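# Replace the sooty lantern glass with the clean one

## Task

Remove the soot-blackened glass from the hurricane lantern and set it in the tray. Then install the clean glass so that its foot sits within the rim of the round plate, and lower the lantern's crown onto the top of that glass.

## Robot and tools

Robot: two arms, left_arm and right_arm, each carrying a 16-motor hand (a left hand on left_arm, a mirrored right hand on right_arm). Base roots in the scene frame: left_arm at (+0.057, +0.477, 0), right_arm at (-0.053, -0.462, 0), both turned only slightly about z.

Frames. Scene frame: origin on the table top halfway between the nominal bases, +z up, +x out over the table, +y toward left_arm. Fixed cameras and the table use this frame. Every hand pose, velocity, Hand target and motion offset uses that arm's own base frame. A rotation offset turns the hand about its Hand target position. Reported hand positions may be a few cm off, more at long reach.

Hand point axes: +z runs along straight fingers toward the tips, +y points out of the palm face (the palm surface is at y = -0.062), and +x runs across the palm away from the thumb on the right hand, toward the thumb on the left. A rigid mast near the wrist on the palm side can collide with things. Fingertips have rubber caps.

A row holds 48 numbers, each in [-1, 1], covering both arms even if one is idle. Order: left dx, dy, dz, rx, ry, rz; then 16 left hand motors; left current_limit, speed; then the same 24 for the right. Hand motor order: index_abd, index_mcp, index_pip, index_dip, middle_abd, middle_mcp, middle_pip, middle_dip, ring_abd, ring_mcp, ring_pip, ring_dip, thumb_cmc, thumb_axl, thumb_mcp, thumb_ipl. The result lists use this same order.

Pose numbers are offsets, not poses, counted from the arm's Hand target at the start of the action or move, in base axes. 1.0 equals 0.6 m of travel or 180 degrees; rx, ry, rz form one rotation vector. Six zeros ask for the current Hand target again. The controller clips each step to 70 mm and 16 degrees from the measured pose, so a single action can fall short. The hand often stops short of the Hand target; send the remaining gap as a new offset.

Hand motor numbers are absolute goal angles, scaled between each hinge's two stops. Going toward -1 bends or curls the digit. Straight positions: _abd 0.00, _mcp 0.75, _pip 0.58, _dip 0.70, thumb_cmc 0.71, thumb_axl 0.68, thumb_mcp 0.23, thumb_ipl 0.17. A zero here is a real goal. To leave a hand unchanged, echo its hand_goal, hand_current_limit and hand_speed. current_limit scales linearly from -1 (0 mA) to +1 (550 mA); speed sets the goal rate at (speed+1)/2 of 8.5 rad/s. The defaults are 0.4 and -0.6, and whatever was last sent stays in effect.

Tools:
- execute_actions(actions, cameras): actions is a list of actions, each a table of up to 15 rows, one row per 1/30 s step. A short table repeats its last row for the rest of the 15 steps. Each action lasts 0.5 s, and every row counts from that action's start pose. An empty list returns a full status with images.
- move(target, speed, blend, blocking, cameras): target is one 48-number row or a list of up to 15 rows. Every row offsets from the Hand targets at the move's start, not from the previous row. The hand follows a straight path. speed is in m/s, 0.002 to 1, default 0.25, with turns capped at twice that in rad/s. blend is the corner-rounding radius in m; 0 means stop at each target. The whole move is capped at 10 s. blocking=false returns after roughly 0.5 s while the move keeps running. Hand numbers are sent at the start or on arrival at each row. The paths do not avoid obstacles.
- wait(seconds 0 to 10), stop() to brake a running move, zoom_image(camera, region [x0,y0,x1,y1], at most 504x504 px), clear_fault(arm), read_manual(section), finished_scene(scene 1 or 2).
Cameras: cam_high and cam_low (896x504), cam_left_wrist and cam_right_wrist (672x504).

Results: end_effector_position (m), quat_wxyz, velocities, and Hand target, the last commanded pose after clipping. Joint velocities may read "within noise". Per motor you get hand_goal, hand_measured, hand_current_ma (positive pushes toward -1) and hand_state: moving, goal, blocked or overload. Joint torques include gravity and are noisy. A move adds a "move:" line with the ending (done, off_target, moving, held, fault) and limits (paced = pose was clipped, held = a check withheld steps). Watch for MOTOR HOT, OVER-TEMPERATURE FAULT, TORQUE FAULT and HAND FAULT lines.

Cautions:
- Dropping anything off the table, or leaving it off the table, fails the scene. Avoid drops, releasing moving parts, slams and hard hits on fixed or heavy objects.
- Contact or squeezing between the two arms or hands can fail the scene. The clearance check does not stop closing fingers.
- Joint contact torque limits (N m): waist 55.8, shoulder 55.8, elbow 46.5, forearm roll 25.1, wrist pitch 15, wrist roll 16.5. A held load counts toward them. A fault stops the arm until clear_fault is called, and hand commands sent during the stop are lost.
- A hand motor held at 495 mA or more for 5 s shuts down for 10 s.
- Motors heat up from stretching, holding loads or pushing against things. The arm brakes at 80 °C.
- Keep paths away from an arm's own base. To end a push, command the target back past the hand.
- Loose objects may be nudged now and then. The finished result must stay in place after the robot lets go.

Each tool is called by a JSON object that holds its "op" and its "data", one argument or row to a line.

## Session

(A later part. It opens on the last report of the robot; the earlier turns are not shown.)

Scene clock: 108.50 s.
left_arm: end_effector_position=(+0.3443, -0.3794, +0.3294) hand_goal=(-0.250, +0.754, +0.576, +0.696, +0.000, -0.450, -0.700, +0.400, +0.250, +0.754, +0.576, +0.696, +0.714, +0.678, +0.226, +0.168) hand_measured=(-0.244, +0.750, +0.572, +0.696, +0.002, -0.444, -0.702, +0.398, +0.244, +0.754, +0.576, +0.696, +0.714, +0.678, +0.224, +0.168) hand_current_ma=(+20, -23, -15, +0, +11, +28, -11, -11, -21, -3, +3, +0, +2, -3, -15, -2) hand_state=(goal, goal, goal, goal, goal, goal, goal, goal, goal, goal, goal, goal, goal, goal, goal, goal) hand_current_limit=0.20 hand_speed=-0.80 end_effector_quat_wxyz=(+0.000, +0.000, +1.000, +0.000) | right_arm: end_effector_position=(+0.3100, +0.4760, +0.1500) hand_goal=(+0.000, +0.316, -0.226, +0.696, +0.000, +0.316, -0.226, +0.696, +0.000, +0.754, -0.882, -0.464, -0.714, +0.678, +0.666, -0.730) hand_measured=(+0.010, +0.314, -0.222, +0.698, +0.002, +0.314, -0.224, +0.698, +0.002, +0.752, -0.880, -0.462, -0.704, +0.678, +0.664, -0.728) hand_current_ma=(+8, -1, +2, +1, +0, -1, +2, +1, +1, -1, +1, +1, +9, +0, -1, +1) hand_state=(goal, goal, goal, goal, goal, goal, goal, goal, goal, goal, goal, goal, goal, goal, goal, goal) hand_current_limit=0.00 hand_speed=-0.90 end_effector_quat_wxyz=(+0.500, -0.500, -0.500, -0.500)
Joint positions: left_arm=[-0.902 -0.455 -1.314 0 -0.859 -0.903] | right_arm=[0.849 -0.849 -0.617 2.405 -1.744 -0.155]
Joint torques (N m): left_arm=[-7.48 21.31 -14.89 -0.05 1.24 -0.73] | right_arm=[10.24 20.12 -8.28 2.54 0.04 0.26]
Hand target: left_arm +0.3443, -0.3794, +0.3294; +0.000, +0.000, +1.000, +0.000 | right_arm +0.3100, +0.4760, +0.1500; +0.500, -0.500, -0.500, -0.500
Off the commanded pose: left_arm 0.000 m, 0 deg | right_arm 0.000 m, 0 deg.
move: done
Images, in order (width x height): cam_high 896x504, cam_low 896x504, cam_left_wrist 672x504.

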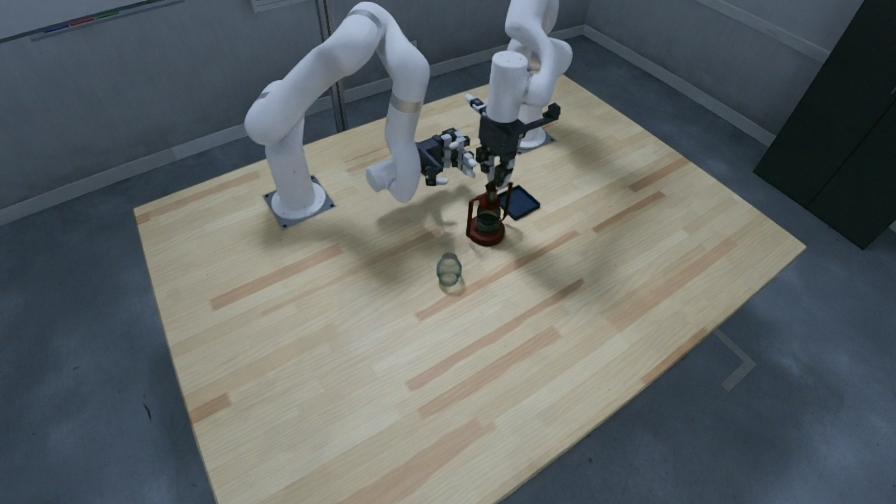

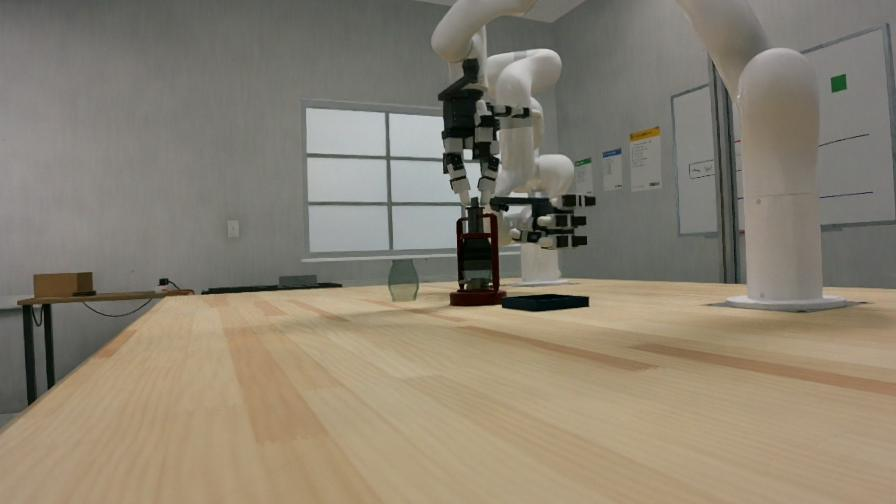

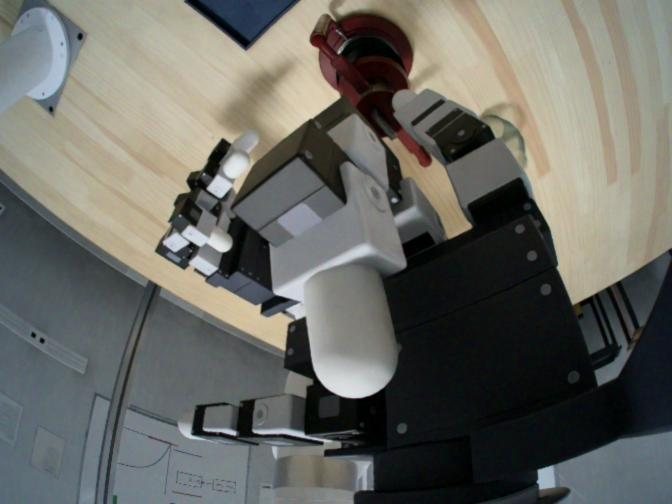

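{"op": "move", "data": {
  "target": [0,0,0,0,0,0, -0.45,0.754,0.576,0.696, 0,-0.45,-0.7,0.4, 0.45,0.754,0.576,0.696, 0.714,0.678,0.226,0.168, 0.3,-0.93, 0,0,0,0,0,0, 0,0.315,-0.226,0.696, 0,0.315,-0.226,0.696, 0,0.754,-0.883,-0.464, -0.714,0.678,0.666,-0.73, 0.0,-0.9],
  "speed": 0.05,
  "cameras": ["cam_high","cam_low"]
}}

{"op": "zoom_image", "data": {
  "camera": "cam_low",
  "region": [420, 180, 540, 310]
}}

{"op": "zoom_image", "data": {
  "camera": "cam_high",
  "region": [440, 130, 540, 260]
}}

Scene clock: 109.30 s.
left_arm: end_effector_position=(+0.3443, -0.3794, +0.3294) hand_goal=(-0.450, +0.754, +0.576, +0.696, +0.000, -0.450, -0.700, +0.400, +0.450, +0.754, +0.576, +0.696, +0.714, +0.678, +0.226, +0.168) hand_measured=(-0.332, +0.750, +0.572, +0.696, +0.002, -0.444, -0.702, +0.398, +0.368, +0.754, +0.576, +0.696, +0.714, +0.678, +0.224, +0.168) hand_current_ma=(+357, -22, -15, +0, +11, +28, -11, -11, -272, -3, +3, +0, +2, -3, -15, -2) hand_state=(blocked, goal, goal, goal, goal, goal, goal, goal, moving, goal, goal, goal, goal, goal, goal, goal) hand_current_limit=0.30 hand_speed=-0.93 end_effector_quat_wxyz=(+0.000, +0.000, +1.000, +0.000) | right_arm: end_effector_position=(+0.3100, +0.4760, +0.1500) hand_goal=(+0.000, +0.316, -0.226, +0.696, +0.000, +0.316, -0.226, +0.696, +0.000, +0.754, -0.882, -0.464, -0.714, +0.678, +0.666, -0.730) hand_measured=(+0.010, +0.314, -0.222, +0.698, +0.002, +0.314, -0.224, +0.698, +0.002, +0.752, -0.880, -0.462, -0.704, +0.678, +0.664, -0.728) hand_current_ma=(+8, -1, +2, +1, +0, -1, +2, +1, +1, -1, +1, +1, +9, +0, -1, +1) hand_state=(goal, goal, goal, goal, goal, goal, goal, goal, goal, goal, goal, goal, goal, goal, goal, goal) hand_current_limit=0.00 hand_speed=-0.90 end_effector_quat_wxyz=(+0.500, -0.500, -0.500, -0.500)
Joint positions: left_arm=[-0.902 -0.455 -1.314 0 -0.859 -0.903] | right_arm=[0.849 -0.849 -0.617 2.405 -1.744 -0.155]
Joint torques (N m): left_arm=[-7.1 21.93 -16.55 0.77 1.2 -0.69] | right_arm=[11.21 18.26 -8.19 2.67 0.1 0.23]
Hand target: left_arm +0.3443, -0.3794, +0.3294; +0.000, +0.000, +1.000, +0.000 | right_arm +0.3100, +0.4760, +0.1500; +0.500, -0.500, -0.500, -0.500
Off the commanded pose: left_arm 0.000 m, 0 deg | right_arm 0.000 m, 0 deg.
move: done
Images, in order (width x height): cam_high 896x504, cam_low 896x504.

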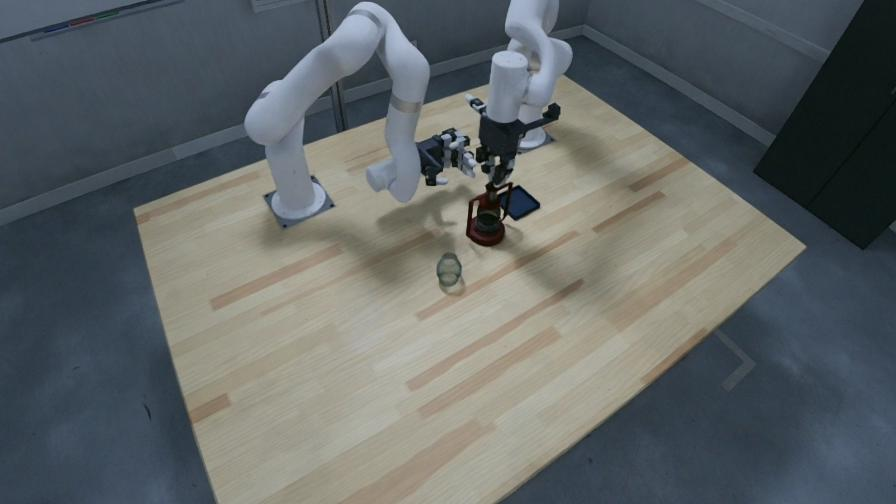

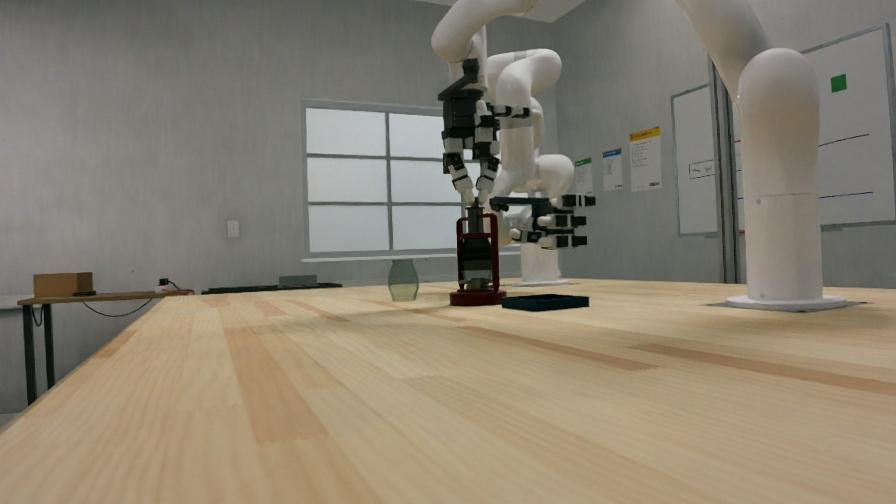

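Scaled by 3.877 from the camera's 896x504 image, which has a finer 1280x720 frame.

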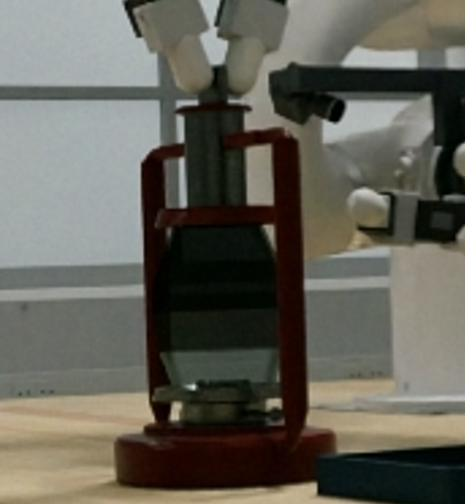

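Scaled by 3.877 from the camera's 896x504 image, which has a finer 1280x720 frame.

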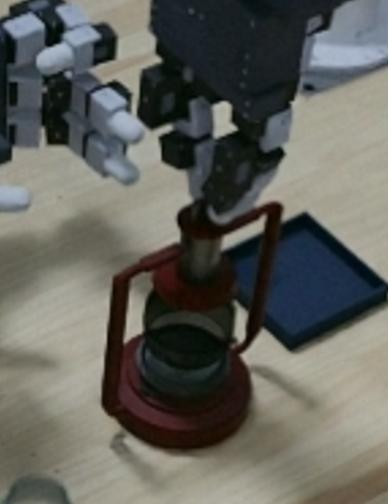

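{"op": "move", "data": {
  "target": [
    [0,0,0,0,0,0, -0.5,0.754,0.576,0.696, 0,-0.45,-0.7,0.4, 0.5,0.754,0.576,0.696, 0.714,0.678,0.226,0.168, 0.45,-0.93, 0,0,0,0,0,0, 0,0.315,-0.226,0.696, 0,0.315,-0.226,0.696, 0,0.754,-0.883,-0.464, -0.714,0.678,0.666,-0.73, 0.0,-0.9],
    [0,0,0.0167,0,0,0, -0.5,0.754,0.576,0.696, 0,-0.45,-0.7,0.4, 0.5,0.754,0.576,0.696, 0.714,0.678,0.226,0.168, 0.45,-0.93, 0,0,0,0,0,0, 0,0.315,-0.226,0.696, 0,0.315,-0.226,0.696, 0,0.754,-0.883,-0.464, -0.714,0.678,0.666,-0.73, 0.0,-0.9]
  ],
  "speed": 0.02,
  "cameras": ["cam_high","cam_low"]
}}

{"op": "zoom_image", "data": {
  "camera": "cam_low",
  "region": [420, 180, 540, 310]
}}

{"op": "zoom_image", "data": {
  "camera": "cam_high",
  "region": [440, 130, 540, 260]
}}

Scene clock: 110.87 s.
left_arm: end_effector_position=(+0.3443, -0.3794, +0.3394) hand_goal=(-0.500, +0.754, +0.576, +0.696, +0.000, -0.450, -0.700, +0.400, +0.500, +0.754, +0.576, +0.696, +0.714, +0.678, +0.226, +0.168) hand_measured=(-0.342, +0.752, +0.574, +0.696, +0.002, -0.444, -0.702, +0.398, +0.390, +0.754, +0.576, +0.696, +0.714, +0.678, +0.224, +0.168) hand_current_ma=(+399, -13, -11, +0, +11, +29, -11, -11, -399, -3, +3, +0, +2, -3, -15, -2) hand_state=(blocked, goal, goal, goal, goal, goal, goal, goal, blocked, goal, goal, goal, goal, goal, goal, goal) hand_current_limit=0.45 hand_speed=-0.93 end_effector_quat_wxyz=(+0.000, +0.000, +1.000, +0.000) | right_arm: end_effector_position=(+0.3100, +0.4760, +0.1500) hand_goal=(+0.000, +0.316, -0.226, +0.696, +0.000, +0.316, -0.226, +0.696, +0.000, +0.754, -0.882, -0.464, -0.714, +0.678, +0.666, -0.730) hand_measured=(+0.010, +0.314, -0.222, +0.698, +0.002, +0.314, -0.224, +0.698, +0.002, +0.752, -0.880, -0.462, -0.704, +0.678, +0.664, -0.728) hand_current_ma=(+8, -1, +2, +1, +0, -1, +2, +1, +1, -1, +1, +1, +9, +0, -1, +1) hand_state=(goal, goal, goal, goal, goal, goal, goal, goal, goal, goal, goal, goal, goal, goal, goal, goal) hand_current_limit=0.00 hand_speed=-0.90 end_effector_quat_wxyz=(+0.500, -0.500, -0.500, -0.500)
Joint positions: left_arm=[-0.902 -0.446 -1.325 0 -0.879 -0.903] | right_arm=[0.849 -0.849 -0.617 2.405 -1.744 -0.155]
Joint torques (N m): left_arm=[-6.44 34.83 -26.64 1.9 -1.18 -0.58] | right_arm=[10.78 17.63 -8.84 2.8 0.17 0]
Hand target: left_arm +0.3443, -0.3794, +0.3394; +0.000, +0.000, +1.000, +0.000 | right_arm +0.3100, +0.4760, +0.1500; +0.500, -0.500, -0.500, -0.500
Off the commanded pose: left_arm 0.000 m, 0 deg | right_arm 0.000 m, 0 deg.
move: done
Images, in order (width x height): cam_high 896x504, cam_low 896x504.

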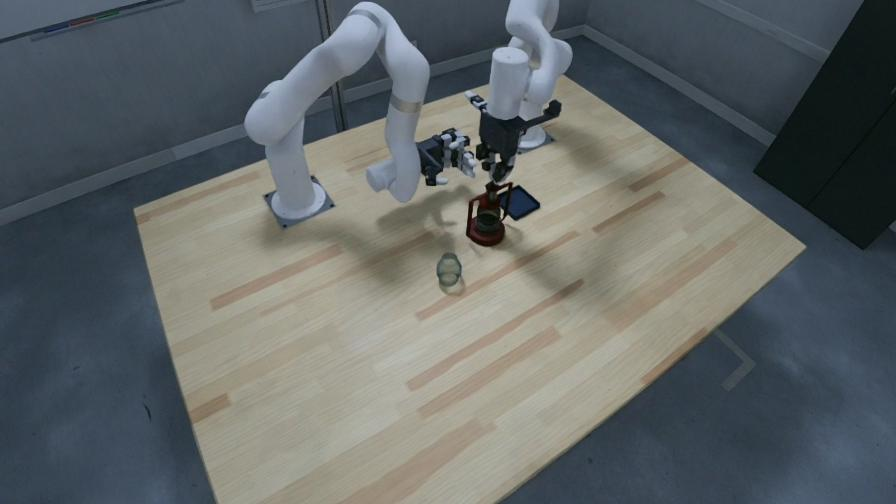

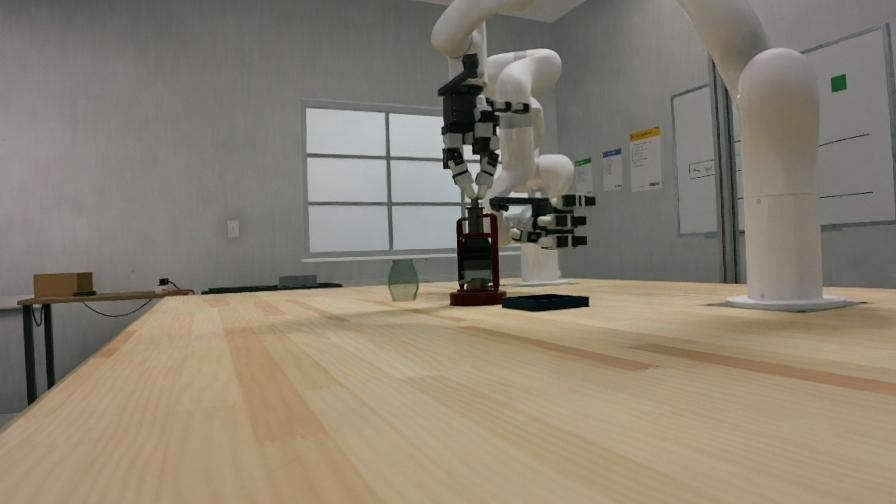

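Scaled by 3.877 from the camera's 896x504 image, which has a finer 1280x720 frame.

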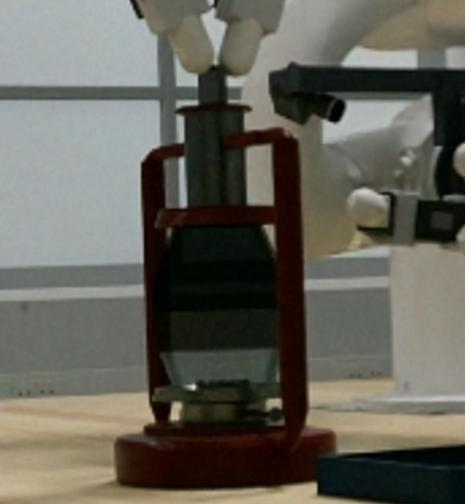

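Scaled by 3.877 from the camera's 896x504 image, which has a finer 1280x720 frame.

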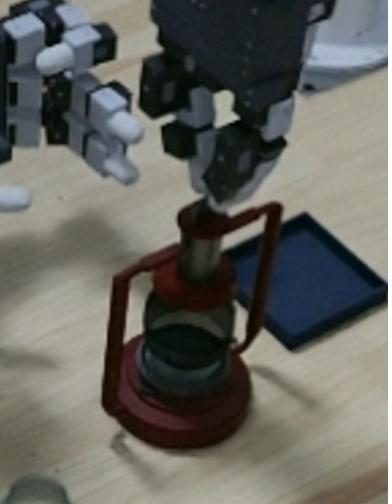

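{"op": "move", "data": {
  "target": [0,0,0,0,0,0, -0.25,0.754,0.576,0.696, 0,-0.45,-0.7,0.4, 0.25,0.754,0.576,0.696, 0.714,0.678,0.226,0.168, 0.3,-0.93, 0,0,0,0,0,0, 0,0.315,-0.226,0.696, 0,0.315,-0.226,0.696, 0,0.754,-0.883,-0.464, -0.714,0.678,0.666,-0.73, 0.0,-0.9],
  "speed": 0.05
}}

{"op": "move", "data": {
  "target": [0,0,-0.0167,0,0,0, -0.25,0.754,0.576,0.696, 0,-0.45,-0.7,0.4, 0.25,0.754,0.576,0.696, 0.714,0.678,0.226,0.168, 0.3,-0.93, 0,0,0,0,0,0, 0,0.315,-0.226,0.696, 0,0.315,-0.226,0.696, 0,0.754,-0.883,-0.464, -0.714,0.678,0.666,-0.73, 0.0,-0.9],
  "speed": 0.02
}}

{"op": "move", "data": {
  "target": [0,0,0.0167,0,0,0, -0.25,0.754,0.576,0.696, 0,-0.45,-0.7,0.4, 0.25,0.754,0.576,0.696, 0.714,0.678,0.226,0.168, 0.3,-0.93, 0,0,0,0,0,0, 0,0.315,-0.226,0.696, 0,0.315,-0.226,0.696, 0,0.754,-0.883,-0.464, -0.714,0.678,0.666,-0.73, 0.0,-0.9],
  "speed": 0.02,
  "cameras": ["cam_low"]
}}

{"op": "zoom_image", "data": {
  "camera": "cam_low",
  "region": [440, 190, 520, 270]
}}

Scene clock: 112.60 s.
left_arm: end_effector_position=(+0.3443, -0.3794, +0.3395) hand_goal=(-0.250, +0.754, +0.576, +0.696, +0.000, -0.450, -0.700, +0.400, +0.250, +0.754, +0.576, +0.696, +0.714, +0.678, +0.226, +0.168) hand_measured=(-0.252, +0.752, +0.574, +0.696, +0.002, -0.444, -0.702, +0.398, +0.252, +0.754, +0.576, +0.696, +0.714, +0.678, +0.224, +0.168) hand_current_ma=(-7, -13, -11, +0, +11, +29, -11, -11, +7, -3, +3, +0, +2, -3, -15, -2) hand_state=(goal, goal, goal, goal, goal, goal, goal, goal, goal, goal, goal, goal, goal, goal, goal, goal) hand_current_limit=0.30 hand_speed=-0.93 end_effector_quat_wxyz=(+0.000, +0.000, +1.000, +0.000) | right_arm: end_effector_position=(+0.3100, +0.4760, +0.1500) hand_goal=(+0.000, +0.316, -0.226, +0.696, +0.000, +0.316, -0.226, +0.696, +0.000, +0.754, -0.882, -0.464, -0.714, +0.678, +0.666, -0.730) hand_measured=(+0.010, +0.314, -0.222, +0.698, +0.002, +0.314, -0.224, +0.698, +0.002, +0.752, -0.880, -0.462, -0.704, +0.678, +0.664, -0.728) hand_current_ma=(+8, -1, +2, +1, +0, -1, +2, +1, +1, -1, +1, +1, +9, +0, -1, +1) hand_state=(goal, goal, goal, goal, goal, goal, goal, goal, goal, goal, goal, goal, goal, goal, goal, goal) hand_current_limit=0.00 hand_speed=-0.90 end_effector_quat_wxyz=(+0.500, -0.500, -0.500, -0.500)
Joint positions: left_arm=[-0.902 -0.446 -1.325 0 -0.879 -0.903] | right_arm=[0.849 -0.849 -0.617 2.405 -1.744 -0.155]
Joint torques (N m): left_arm=[-6.31 32.71 -24.54 1.88 -1.12 -0.37] | right_arm=[9.09 18.81 -7.59 2.8 0.02 -0.21]
Hand target: left_arm +0.3443, -0.3794, +0.3394; +0.000, +0.000, +1.000, +0.000 | right_arm +0.3100, +0.4760, +0.1500; +0.500, -0.500, -0.500, -0.500
Off the commanded pose: left_arm 0.000 m, 0 deg | right_arm 0.000 m, 0 deg.
move: done

Scene clock: 113.37 s.
left_arm: end_effector_position=(+0.3443, -0.3794, +0.3294) hand_goal=(-0.250, +0.754, +0.576, +0.696, +0.000, -0.450, -0.700, +0.400, +0.250, +0.754, +0.576, +0.696, +0.714, +0.678, +0.226, +0.168) hand_measured=(-0.252, +0.752, +0.574, +0.696, +0.002, -0.444, -0.702, +0.398, +0.252, +0.754, +0.576, +0.696, +0.714, +0.678, +0.224, +0.168) hand_current_ma=(-7, -13, -11, +0, +11, +29, -11, -11, +7, -3, +3, +0, +2, -3, -15, -2) hand_state=(goal, goal, goal, goal, goal, goal, goal, goal, goal, goal, goal, goal, goal, goal, goal, goal) hand_current_limit=0.30 hand_speed=-0.93 end_effector_quat_wxyz=(+0.000, +0.000, +1.000, +0.000) | right_arm: end_effector_position=(+0.3100, +0.4760, +0.1500) hand_goal=(+0.000, +0.316, -0.226, +0.696, +0.000, +0.316, -0.226, +0.696, +0.000, +0.754, -0.882, -0.464, -0.714, +0.678, +0.666, -0.730) hand_measured=(+0.010, +0.314, -0.222, +0.698, +0.002, +0.314, -0.224, +0.698, +0.002, +0.752, -0.880, -0.462, -0.704, +0.678, +0.664, -0.728) hand_current_ma=(+8, -1, +2, +1, +0, -1, +2, +1, +1, -1, +1, +1, +9, +0, -1, +1) hand_state=(goal, goal, goal, goal, goal, goal, goal, goal, goal, goal, goal, goal, goal, goal, goal, goal) hand_current_limit=0.00 hand_speed=-0.90 end_effector_quat_wxyz=(+0.500, -0.500, -0.500, -0.500)
Joint positions: left_arm=[-0.902 -0.455 -1.314 0 -0.859 -0.903] | right_arm=[0.849 -0.849 -0.617 2.405 -1.744 -0.155]
Joint torques (N m): left_arm=[-6.49 21.34 -15.04 2.1 1.16 -0.31] | right_arm=[9.44 16.87 -8.09 2.81 0.11 -0.14]
Hand target: left_arm +0.3443, -0.3794, +0.3294; +0.000, +0.000, +1.000, +0.000 | right_arm +0.3100, +0.4760, +0.1500; +0.500, -0.500, -0.500, -0.500
Off the commanded pose: left_arm 0.000 m, 0 deg | right_arm 0.000 m, 0 deg.
move: done

Scene clock: 114.13 s.
left_arm: end_effector_position=(+0.3443, -0.3794, +0.3394) hand_goal=(-0.250, +0.754, +0.576, +0.696, +0.000, -0.450, -0.700, +0.400, +0.250, +0.754, +0.576, +0.696, +0.714, +0.678, +0.226, +0.168) hand_measured=(-0.252, +0.752, +0.574, +0.696, +0.002, -0.444, -0.702, +0.398, +0.252, +0.754, +0.576, +0.696, +0.714, +0.678, +0.224, +0.168) hand_current_ma=(-7, -13, -11, +0, +11, +29, -11, -11, +7, -3, +3, +0, +2, -3, -15, -2) hand_state=(goal, goal, goal, goal, goal, goal, goal, goal, goal, goal, goal, goal, goal, goal, goal, goal) hand_current_limit=0.30 hand_speed=-0.93 end_effector_quat_wxyz=(+0.000, +0.000, +1.000, +0.000) | right_arm: end_effector_position=(+0.3100, +0.4760, +0.1500) hand_goal=(+0.000, +0.316, -0.226, +0.696, +0.000, +0.316, -0.226, +0.696, +0.000, +0.754, -0.882, -0.464, -0.714, +0.678, +0.666, -0.730) hand_measured=(+0.010, +0.314, -0.222, +0.698, +0.002, +0.314, -0.224, +0.698, +0.002, +0.752, -0.880, -0.462, -0.704, +0.678, +0.664, -0.728) hand_current_ma=(+8, -1, +2, +1, +0, -1, +2, +1, +1, -1, +1, +1, +9, +0, -1, +1) hand_state=(goal, goal, goal, goal, goal, goal, goal, goal, goal, goal, goal, goal, goal, goal, goal, goal) hand_current_limit=0.00 hand_speed=-0.90 end_effector_quat_wxyz=(+0.500, -0.500, -0.500, -0.500)
Joint positions: left_arm=[-0.902 -0.446 -1.325 0 -0.879 -0.903] | right_arm=[0.849 -0.849 -0.617 2.405 -1.744 -0.155]
Joint torques (N m): left_arm=[-6.21 34.58 -26.78 2.08 -1.17 -0.28] | right_arm=[8.66 18.61 -7.28 2.69 -0.06 -0.33]
Hand target: left_arm +0.3443, -0.3794, +0.3394; +0.000, +0.000, +1.000, +0.000 | right_arm +0.3100, +0.4760, +0.1500; +0.500, -0.500, -0.500, -0.500
Off the commanded pose: left_arm 0.000 m, 0 deg | right_arm 0.000 m, 0 deg.
move: done
Images, in order (width x height): cam_low 896x504.

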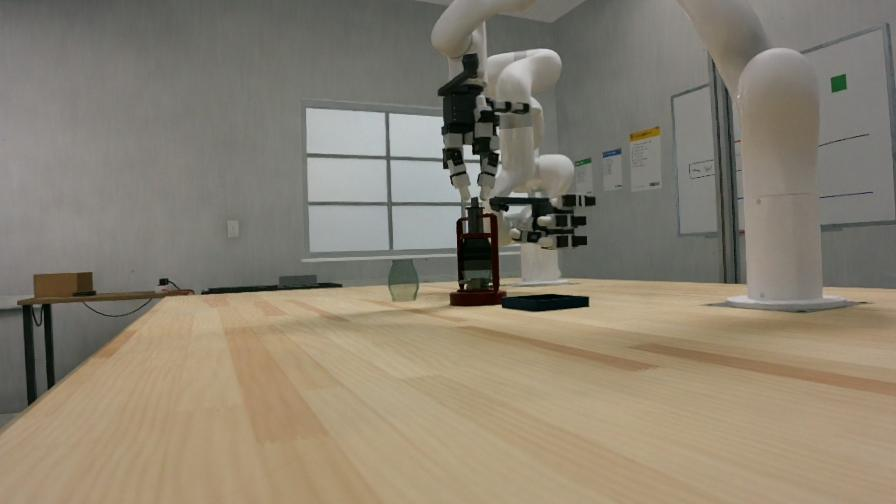

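Scaled by 6.300 from the camera's 896x504 image, which has a finer 1280x720 frame.

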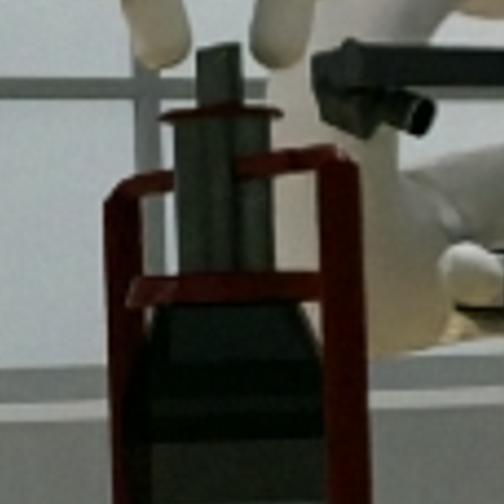

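{"op": "move", "data": {
  "target": [
    [0,0,0.101,0,0,0, 0,0.754,0.576,0.696, 0,0.754,0.576,0.696, 0,0.754,0.576,0.696, 0.714,0.678,0.226,0.168, 0.3,-0.8, 0,0,0,0,0,0, 0,0.315,-0.226,0.696, 0,0.315,-0.226,0.696, 0,0.754,-0.883,-0.464, -0.714,0.678,0.666,-0.73, 0.0,-0.9],
    [0.0362,-0.1083,0.101,0,0,1.0, 0.14,0.754,0.576,-0.65, -0.14,0.754,0.576,-0.65, 0,-0.45,-0.7,0.4, 0.714,0.678,0.226,0.168, 0.3,-0.8, 0,0,0,0,0,0, 0,0.315,-0.226,0.696, 0,0.315,-0.226,0.696, 0,0.754,-0.883,-0.464, -0.714,0.678,0.666,-0.73, 0.0,-0.9]
  ],
  "speed": [0.15,0.4],
  "cameras": ["cam_high","cam_low","cam_left_wrist"]
}}

Scene clock: 123.67 s.
left_arm: end_effector_position=(+0.3660, -0.4444, +0.4000) hand_goal=(+0.140, +0.754, +0.576, -0.650, -0.140, +0.754, +0.576, -0.650, +0.000, -0.450, -0.700, +0.400, +0.714, +0.678, +0.226, +0.168) hand_measured=(+0.136, +0.752, +0.574, -0.646, -0.136, +0.750, +0.574, -0.648, +0.004, -0.430, -0.696, +0.402, +0.714, +0.678, +0.224, +0.168) hand_current_ma=(-16, -13, -11, +14, +15, -20, -13, +13, +12, +96, +16, +12, +2, -3, -15, -2) hand_state=(goal, goal, goal, goal, goal, goal, goal, goal, goal, goal, goal, goal, goal, goal, goal, goal) hand_current_limit=0.30 hand_speed=-0.80 end_effector_quat_wxyz=(+0.000, +1.000, +0.000, +0.000) | right_arm: end_effector_position=(+0.3100, +0.4760, +0.1500) hand_goal=(+0.000, +0.316, -0.226, +0.696, +0.000, +0.316, -0.226, +0.696, +0.000, +0.754, -0.882, -0.464, -0.714, +0.678, +0.666, -0.730) hand_measured=(+0.010, +0.314, -0.222, +0.698, +0.002, +0.314, -0.224, +0.698, +0.002, +0.752, -0.880, -0.462, -0.704, +0.678, +0.664, -0.728) hand_current_ma=(+8, -1, +2, +1, +0, -1, +2, +1, +1, -1, +1, +1, +9, +0, -1, +1) hand_state=(goal, goal, goal, goal, goal, goal, goal, goal, goal, goal, goal, goal, goal, goal, goal, goal) hand_current_limit=0.00 hand_speed=-0.90 end_effector_quat_wxyz=(+0.500, -0.500, -0.500, -0.500)
Joint positions: left_arm=[-0.808 -0.165 -1.108 0 -0.943 2.333] | right_arm=[0.849 -0.849 -0.617 2.405 -1.744 -0.155]
Joint torques (N m): left_arm=[9.74 13.58 -27.17 -0.74 -0.69 0.33] | right_arm=[3.33 18.97 -7.77 2.43 0 -1.32]
Hand target: left_arm +0.3660, -0.4444, +0.4000; +0.000, +1.000, +0.000, +0.000 | right_arm +0.3100, +0.4760, +0.1500; +0.500, -0.500, -0.500, -0.500
Off the commanded pose: left_arm 0.000 m, 0 deg | right_arm 0.000 m, 0 deg.
move: done
Images, in order (width x height): cam_high 896x504, cam_low 896x504, cam_left_wrist 672x504.

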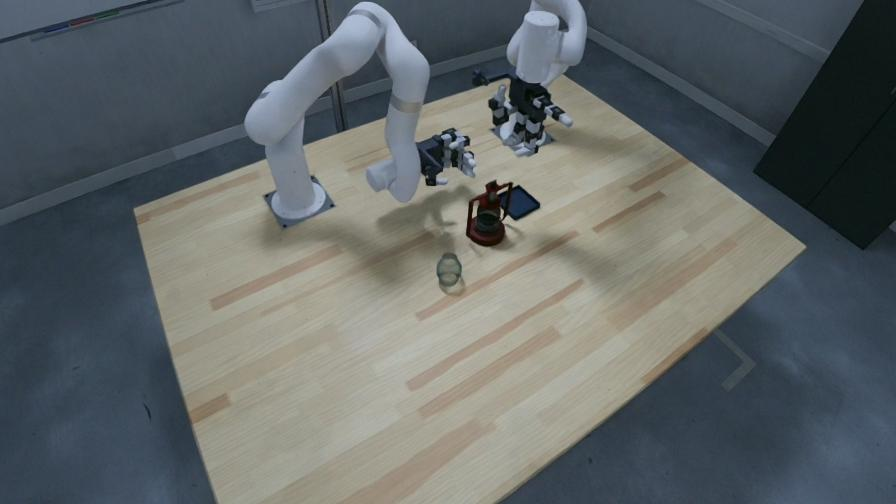

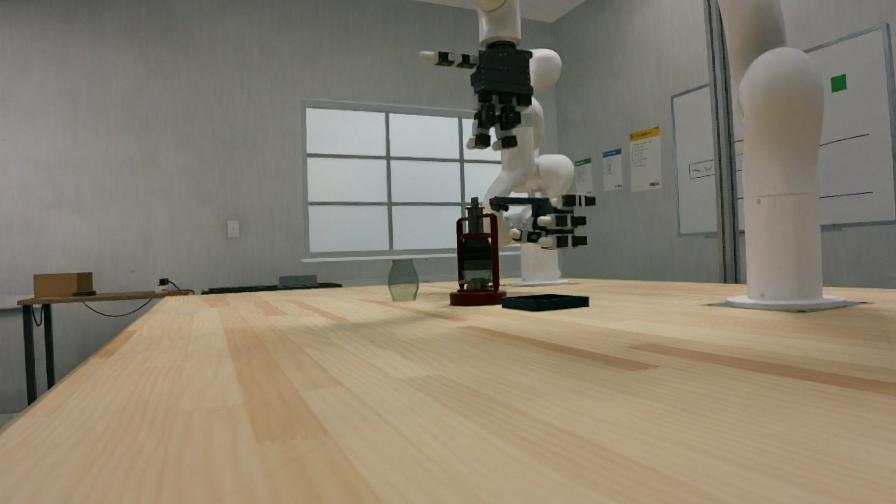

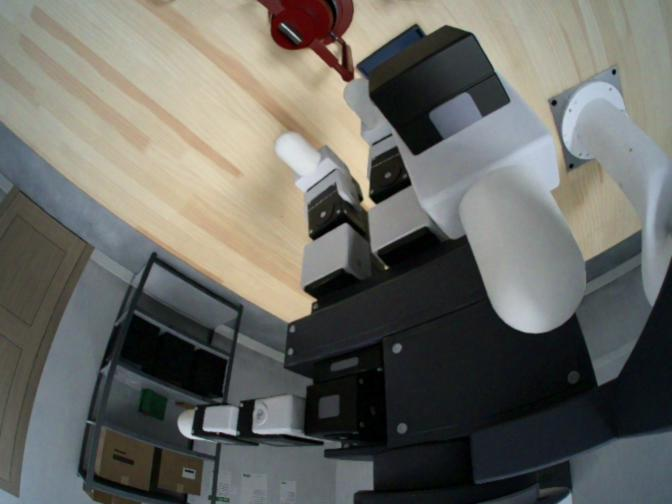

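{"op": "move", "data": {
  "target": [0,-0.0835,-0.1417,0,0,0, 0.14,0.754,0.576,-0.68, -0.14,0.754,0.576,-0.68, 0,-0.43,-0.7,0.4, 0.714,0.678,0.226,0.168, 0.3,-0.8, 0,0,0,0,0,0, 0,0.315,-0.226,0.696, 0,0.315,-0.226,0.696, 0,0.754,-0.883,-0.464, -0.714,0.678,0.666,-0.73, 0.0,-0.9],
  "speed": 0.12,
  "cameras": ["cam_high","cam_low","cam_left_wrist"]
}}

{"op": "zoom_image", "data": {
  "camera": "cam_left_wrist",
  "region": [220, 0, 440, 165]
}}

{"op": "zoom_image", "data": {
  "camera": "cam_low",
  "region": [430, 130, 540, 250]
}}

{"op": "zoom_image", "data": {
  "camera": "cam_high",
  "region": [440, 110, 540, 250]
}}

Scene clock: 125.13 s.
left_arm: end_effector_position=(+0.3660, -0.4945, +0.3151) hand_goal=(+0.140, +0.754, +0.576, -0.680, -0.140, +0.754, +0.576, -0.680, +0.000, -0.430, -0.700, +0.400, +0.714, +0.678, +0.226, +0.168) hand_measured=(+0.136, +0.752, +0.574, -0.676, -0.136, +0.750, +0.574, -0.678, +0.004, -0.424, -0.696, +0.402, +0.714, +0.678, +0.224, +0.168) hand_current_ma=(-15, -12, -11, +14, +15, -16, -12, +13, +12, +30, +15, +12, +2, -3, -15, -2) hand_state=(goal, goal, goal, goal, goal, goal, goal, goal, goal, goal, goal, goal, goal, goal, goal, goal) hand_current_limit=0.30 hand_speed=-0.80 end_effector_quat_wxyz=(+0.000, +1.000, +0.000, +0.000) | right_arm: end_effector_position=(+0.3100, +0.4760, +0.1500) hand_goal=(+0.000, +0.316, -0.226, +0.696, +0.000, +0.316, -0.226, +0.696, +0.000, +0.754, -0.882, -0.464, -0.714, +0.678, +0.666, -0.730) hand_measured=(+0.010, +0.314, -0.222, +0.698, +0.002, +0.314, -0.224, +0.698, +0.002, +0.752, -0.880, -0.462, -0.704, +0.678, +0.664, -0.728) hand_current_ma=(+8, -1, +2, +1, +0, -1, +2, +1, +1, -1, +1, +1, +9, +0, -1, +1) hand_state=(goal, goal, goal, goal, goal, goal, goal, goal, goal, goal, goal, goal, goal, goal, goal, goal) hand_current_limit=0.00 hand_speed=-0.90 end_effector_quat_wxyz=(+0.500, -0.500, -0.500, -0.500)
Joint positions: left_arm=[-0.873 -0.334 -1.114 0 -0.779 2.268] | right_arm=[0.849 -0.849 -0.617 2.405 -1.744 -0.155]
Joint torques (N m): left_arm=[-9.36 18.51 -26.42 0.94 1.4 -0.79] | right_arm=[2.44 20.73 -7.72 1.93 -0.13 -1.24]
Hand target: left_arm +0.3660, -0.4945, +0.3150; +0.000, +1.000, +0.000, +0.000 | right_arm +0.3100, +0.4760, +0.1500; +0.500, -0.500, -0.500, -0.500
Off the commanded pose: left_arm 0.000 m, 0 deg | right_arm 0.000 m, 0 deg.
move: done
Images, in order (width x height): cam_high 896x504, cam_low 896x504, cam_left_wrist 672x504.

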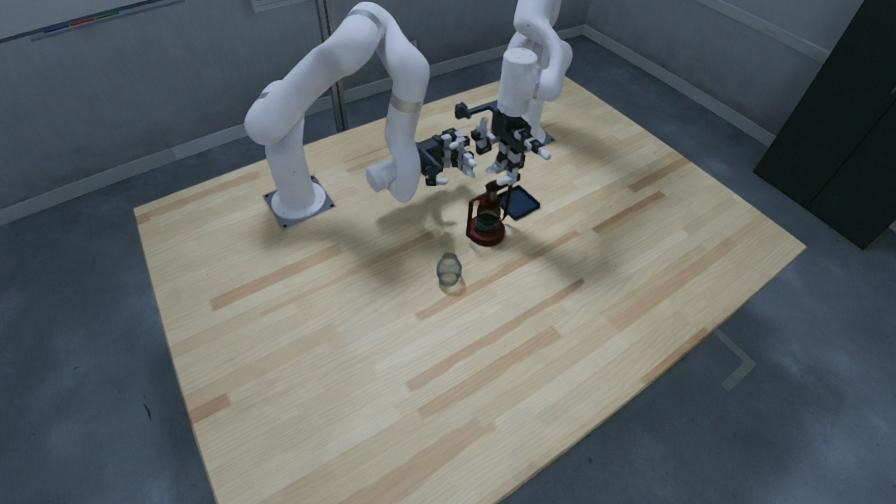

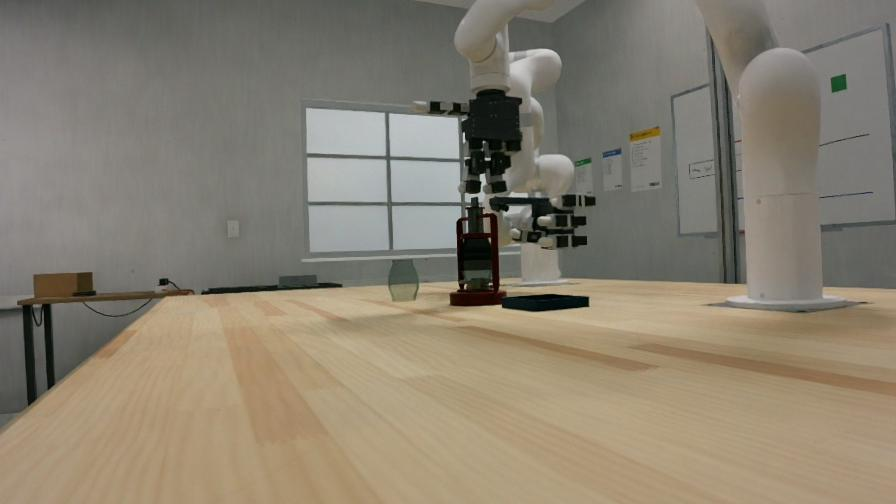

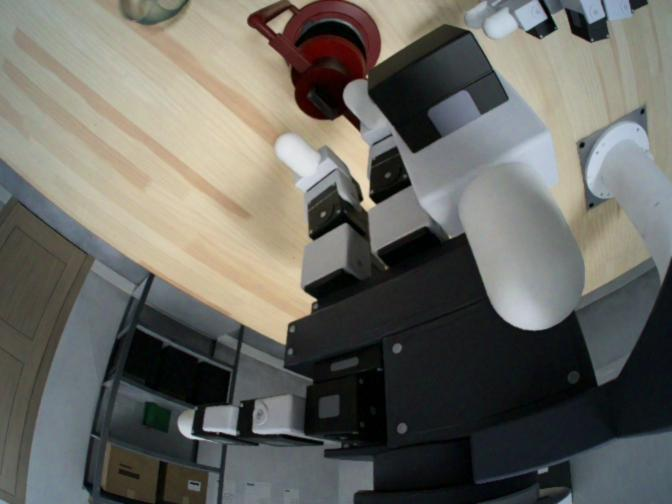

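Scaled by 2.291 from the camera's 672x504 image, which has a finer 960x720 frame.

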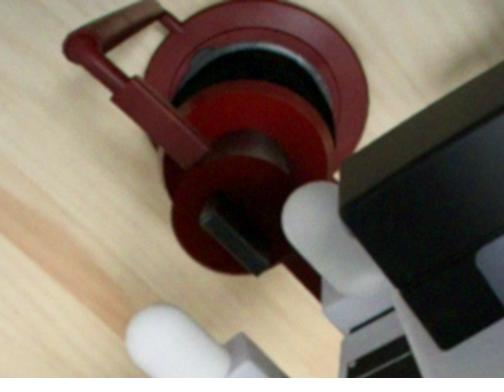

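Scaled by 4.200 from the camera's 896x504 image, which has a finer 1280x720 frame.

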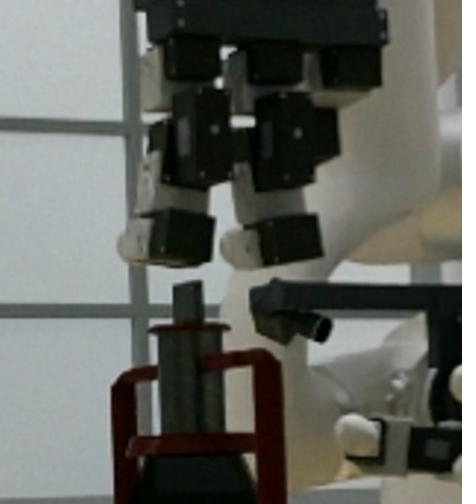

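Scaled by 3.600 from the camera's 896x504 image, which has a finer 1280x720 frame.

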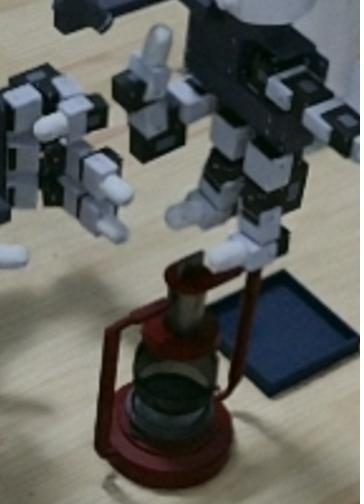

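{"op": "move", "data": {
  "target": [
    [0,0,0,0,0,0, 0.2,0.754,0.576,-0.68, -0.2,0.754,0.576,-0.68, 0,-0.43,-0.7,0.4, 0.714,0.678,0.226,0.168, 0.3,-0.8, 0,0,0,0,0,0, 0,0.315,-0.226,0.696, 0,0.315,-0.226,0.696, 0,0.754,-0.883,-0.464, -0.714,0.678,0.666,-0.73, 0.0,-0.9],
    [0,0,-0.079,0,0,0, 0.2,0.754,0.576,-0.68, -0.2,0.754,0.576,-0.68, 0,-0.43,-0.7,0.4, 0.714,0.678,0.226,0.168, 0.3,-0.8, 0,0,0,0,0,0, 0,0.315,-0.226,0.696, 0,0.315,-0.226,0.696, 0,0.754,-0.883,-0.464, -0.714,0.678,0.666,-0.73, 0.0,-0.9]
  ],
  "speed": 0.05,
  "cameras": ["cam_high","cam_low","cam_left_wrist"]
}}

{"op": "zoom_image", "data": {
  "camera": "cam_left_wrist",
  "region": [220, 0, 440, 165]
}}

{"op": "zoom_image", "data": {
  "camera": "cam_low",
  "region": [430, 130, 540, 250]
}}

{"op": "zoom_image", "data": {
  "camera": "cam_high",
  "region": [440, 110, 540, 250]
}}

Scene clock: 127.50 s.
left_arm: end_effector_position=(+0.3660, -0.4945, +0.2676) hand_goal=(+0.200, +0.754, +0.576, -0.680, -0.200, +0.754, +0.576, -0.680, +0.000, -0.430, -0.700, +0.400, +0.714, +0.678, +0.226, +0.168) hand_measured=(+0.196, +0.752, +0.574, -0.676, -0.202, +0.750, +0.574, -0.680, +0.004, -0.424, -0.696, +0.402, +0.714, +0.678, +0.224, +0.168) hand_current_ma=(-18, -12, -11, +14, -8, -16, -12, -1, +12, +30, +15, +12, +2, -3, -15, -2) hand_state=(goal, goal, goal, goal, goal, goal, goal, goal, goal, goal, goal, goal, goal, goal, goal, goal) hand_current_limit=0.30 hand_speed=-0.80 end_effector_quat_wxyz=(+0.000, +1.000, +0.000, +0.000) | right_arm: end_effector_position=(+0.3100, +0.4760, +0.1500) hand_goal=(+0.000, +0.316, -0.226, +0.696, +0.000, +0.316, -0.226, +0.696, +0.000, +0.754, -0.882, -0.464, -0.714, +0.678, +0.666, -0.730) hand_measured=(+0.010, +0.314, -0.222, +0.698, +0.002, +0.314, -0.224, +0.698, +0.002, +0.752, -0.880, -0.462, -0.704, +0.678, +0.664, -0.728) hand_current_ma=(+8, -1, +2, +1, +0, -1, +2, +1, +1, -1, +1, +1, +9, +0, -1, +1) hand_state=(goal, goal, goal, goal, goal, goal, goal, goal, goal, goal, goal, goal, goal, goal, goal, goal) hand_current_limit=0.00 hand_speed=-0.90 end_effector_quat_wxyz=(+0.500, -0.500, -0.500, -0.500)
Joint positions: left_arm=[-0.873 -0.394 -1.074 0 -0.68 2.268] | right_arm=[0.849 -0.849 -0.617 2.405 -1.744 -0.155]
Joint torques (N m): left_arm=[-8.1 19.13 -14.24 1.22 1.44 -0.16] | right_arm=[1.41 19.53 -8 1.5 -0.1 -1.53]
Hand target: left_arm +0.3660, -0.4945, +0.2676; +0.000, +1.000, +0.000, +0.000 | right_arm +0.3100, +0.4760, +0.1500; +0.500, -0.500, -0.500, -0.500
Off the commanded pose: left_arm 0.000 m, 0 deg | right_arm 0.000 m, 0 deg.
move: done
Images, in order (width x height): cam_high 896x504, cam_low 896x504, cam_left_wrist 672x504.

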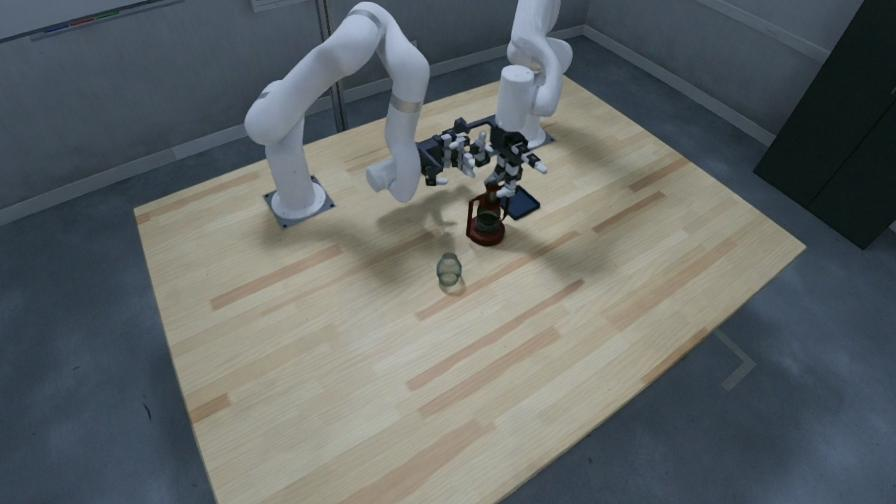

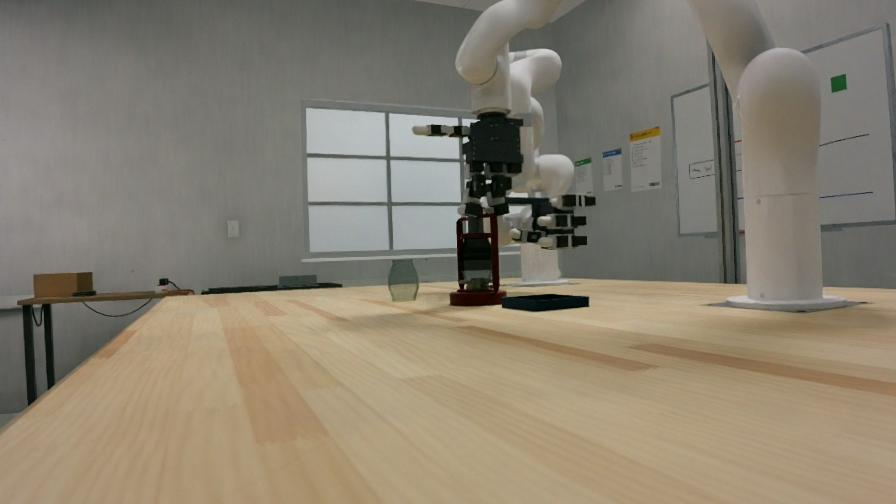

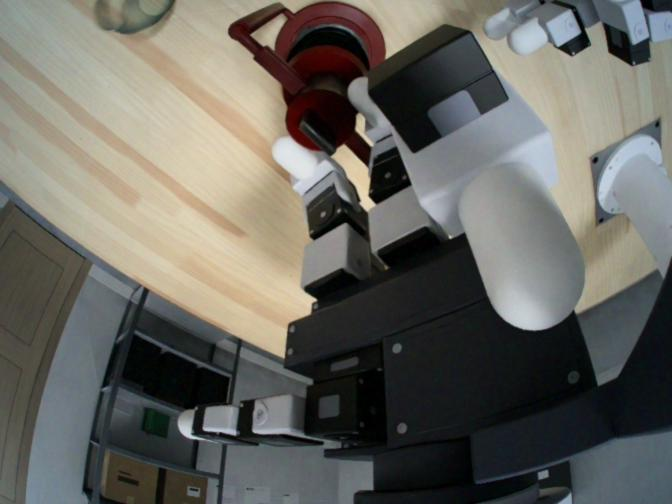

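Scaled by 2.291 from the camera's 672x504 image, which has a finer 960x720 frame.

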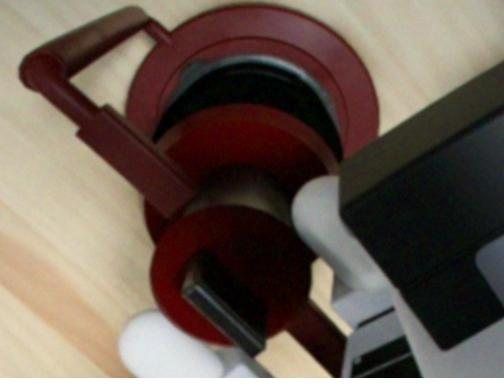

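Scaled by 4.200 from the camera's 896x504 image, which has a finer 1280x720 frame.

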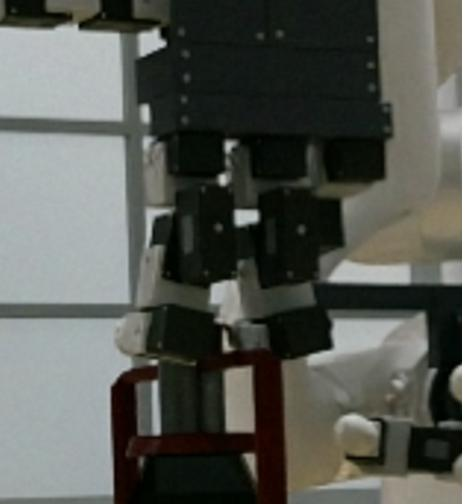

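Scaled by 3.600 from the camera's 896x504 image, which has a finer 1280x720 frame.

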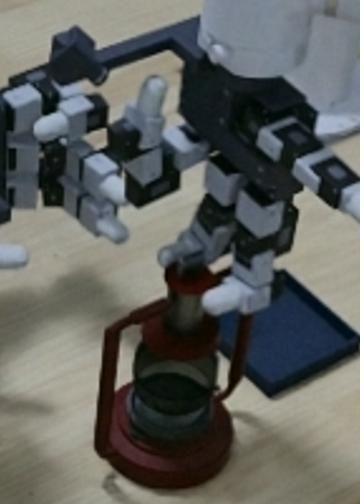

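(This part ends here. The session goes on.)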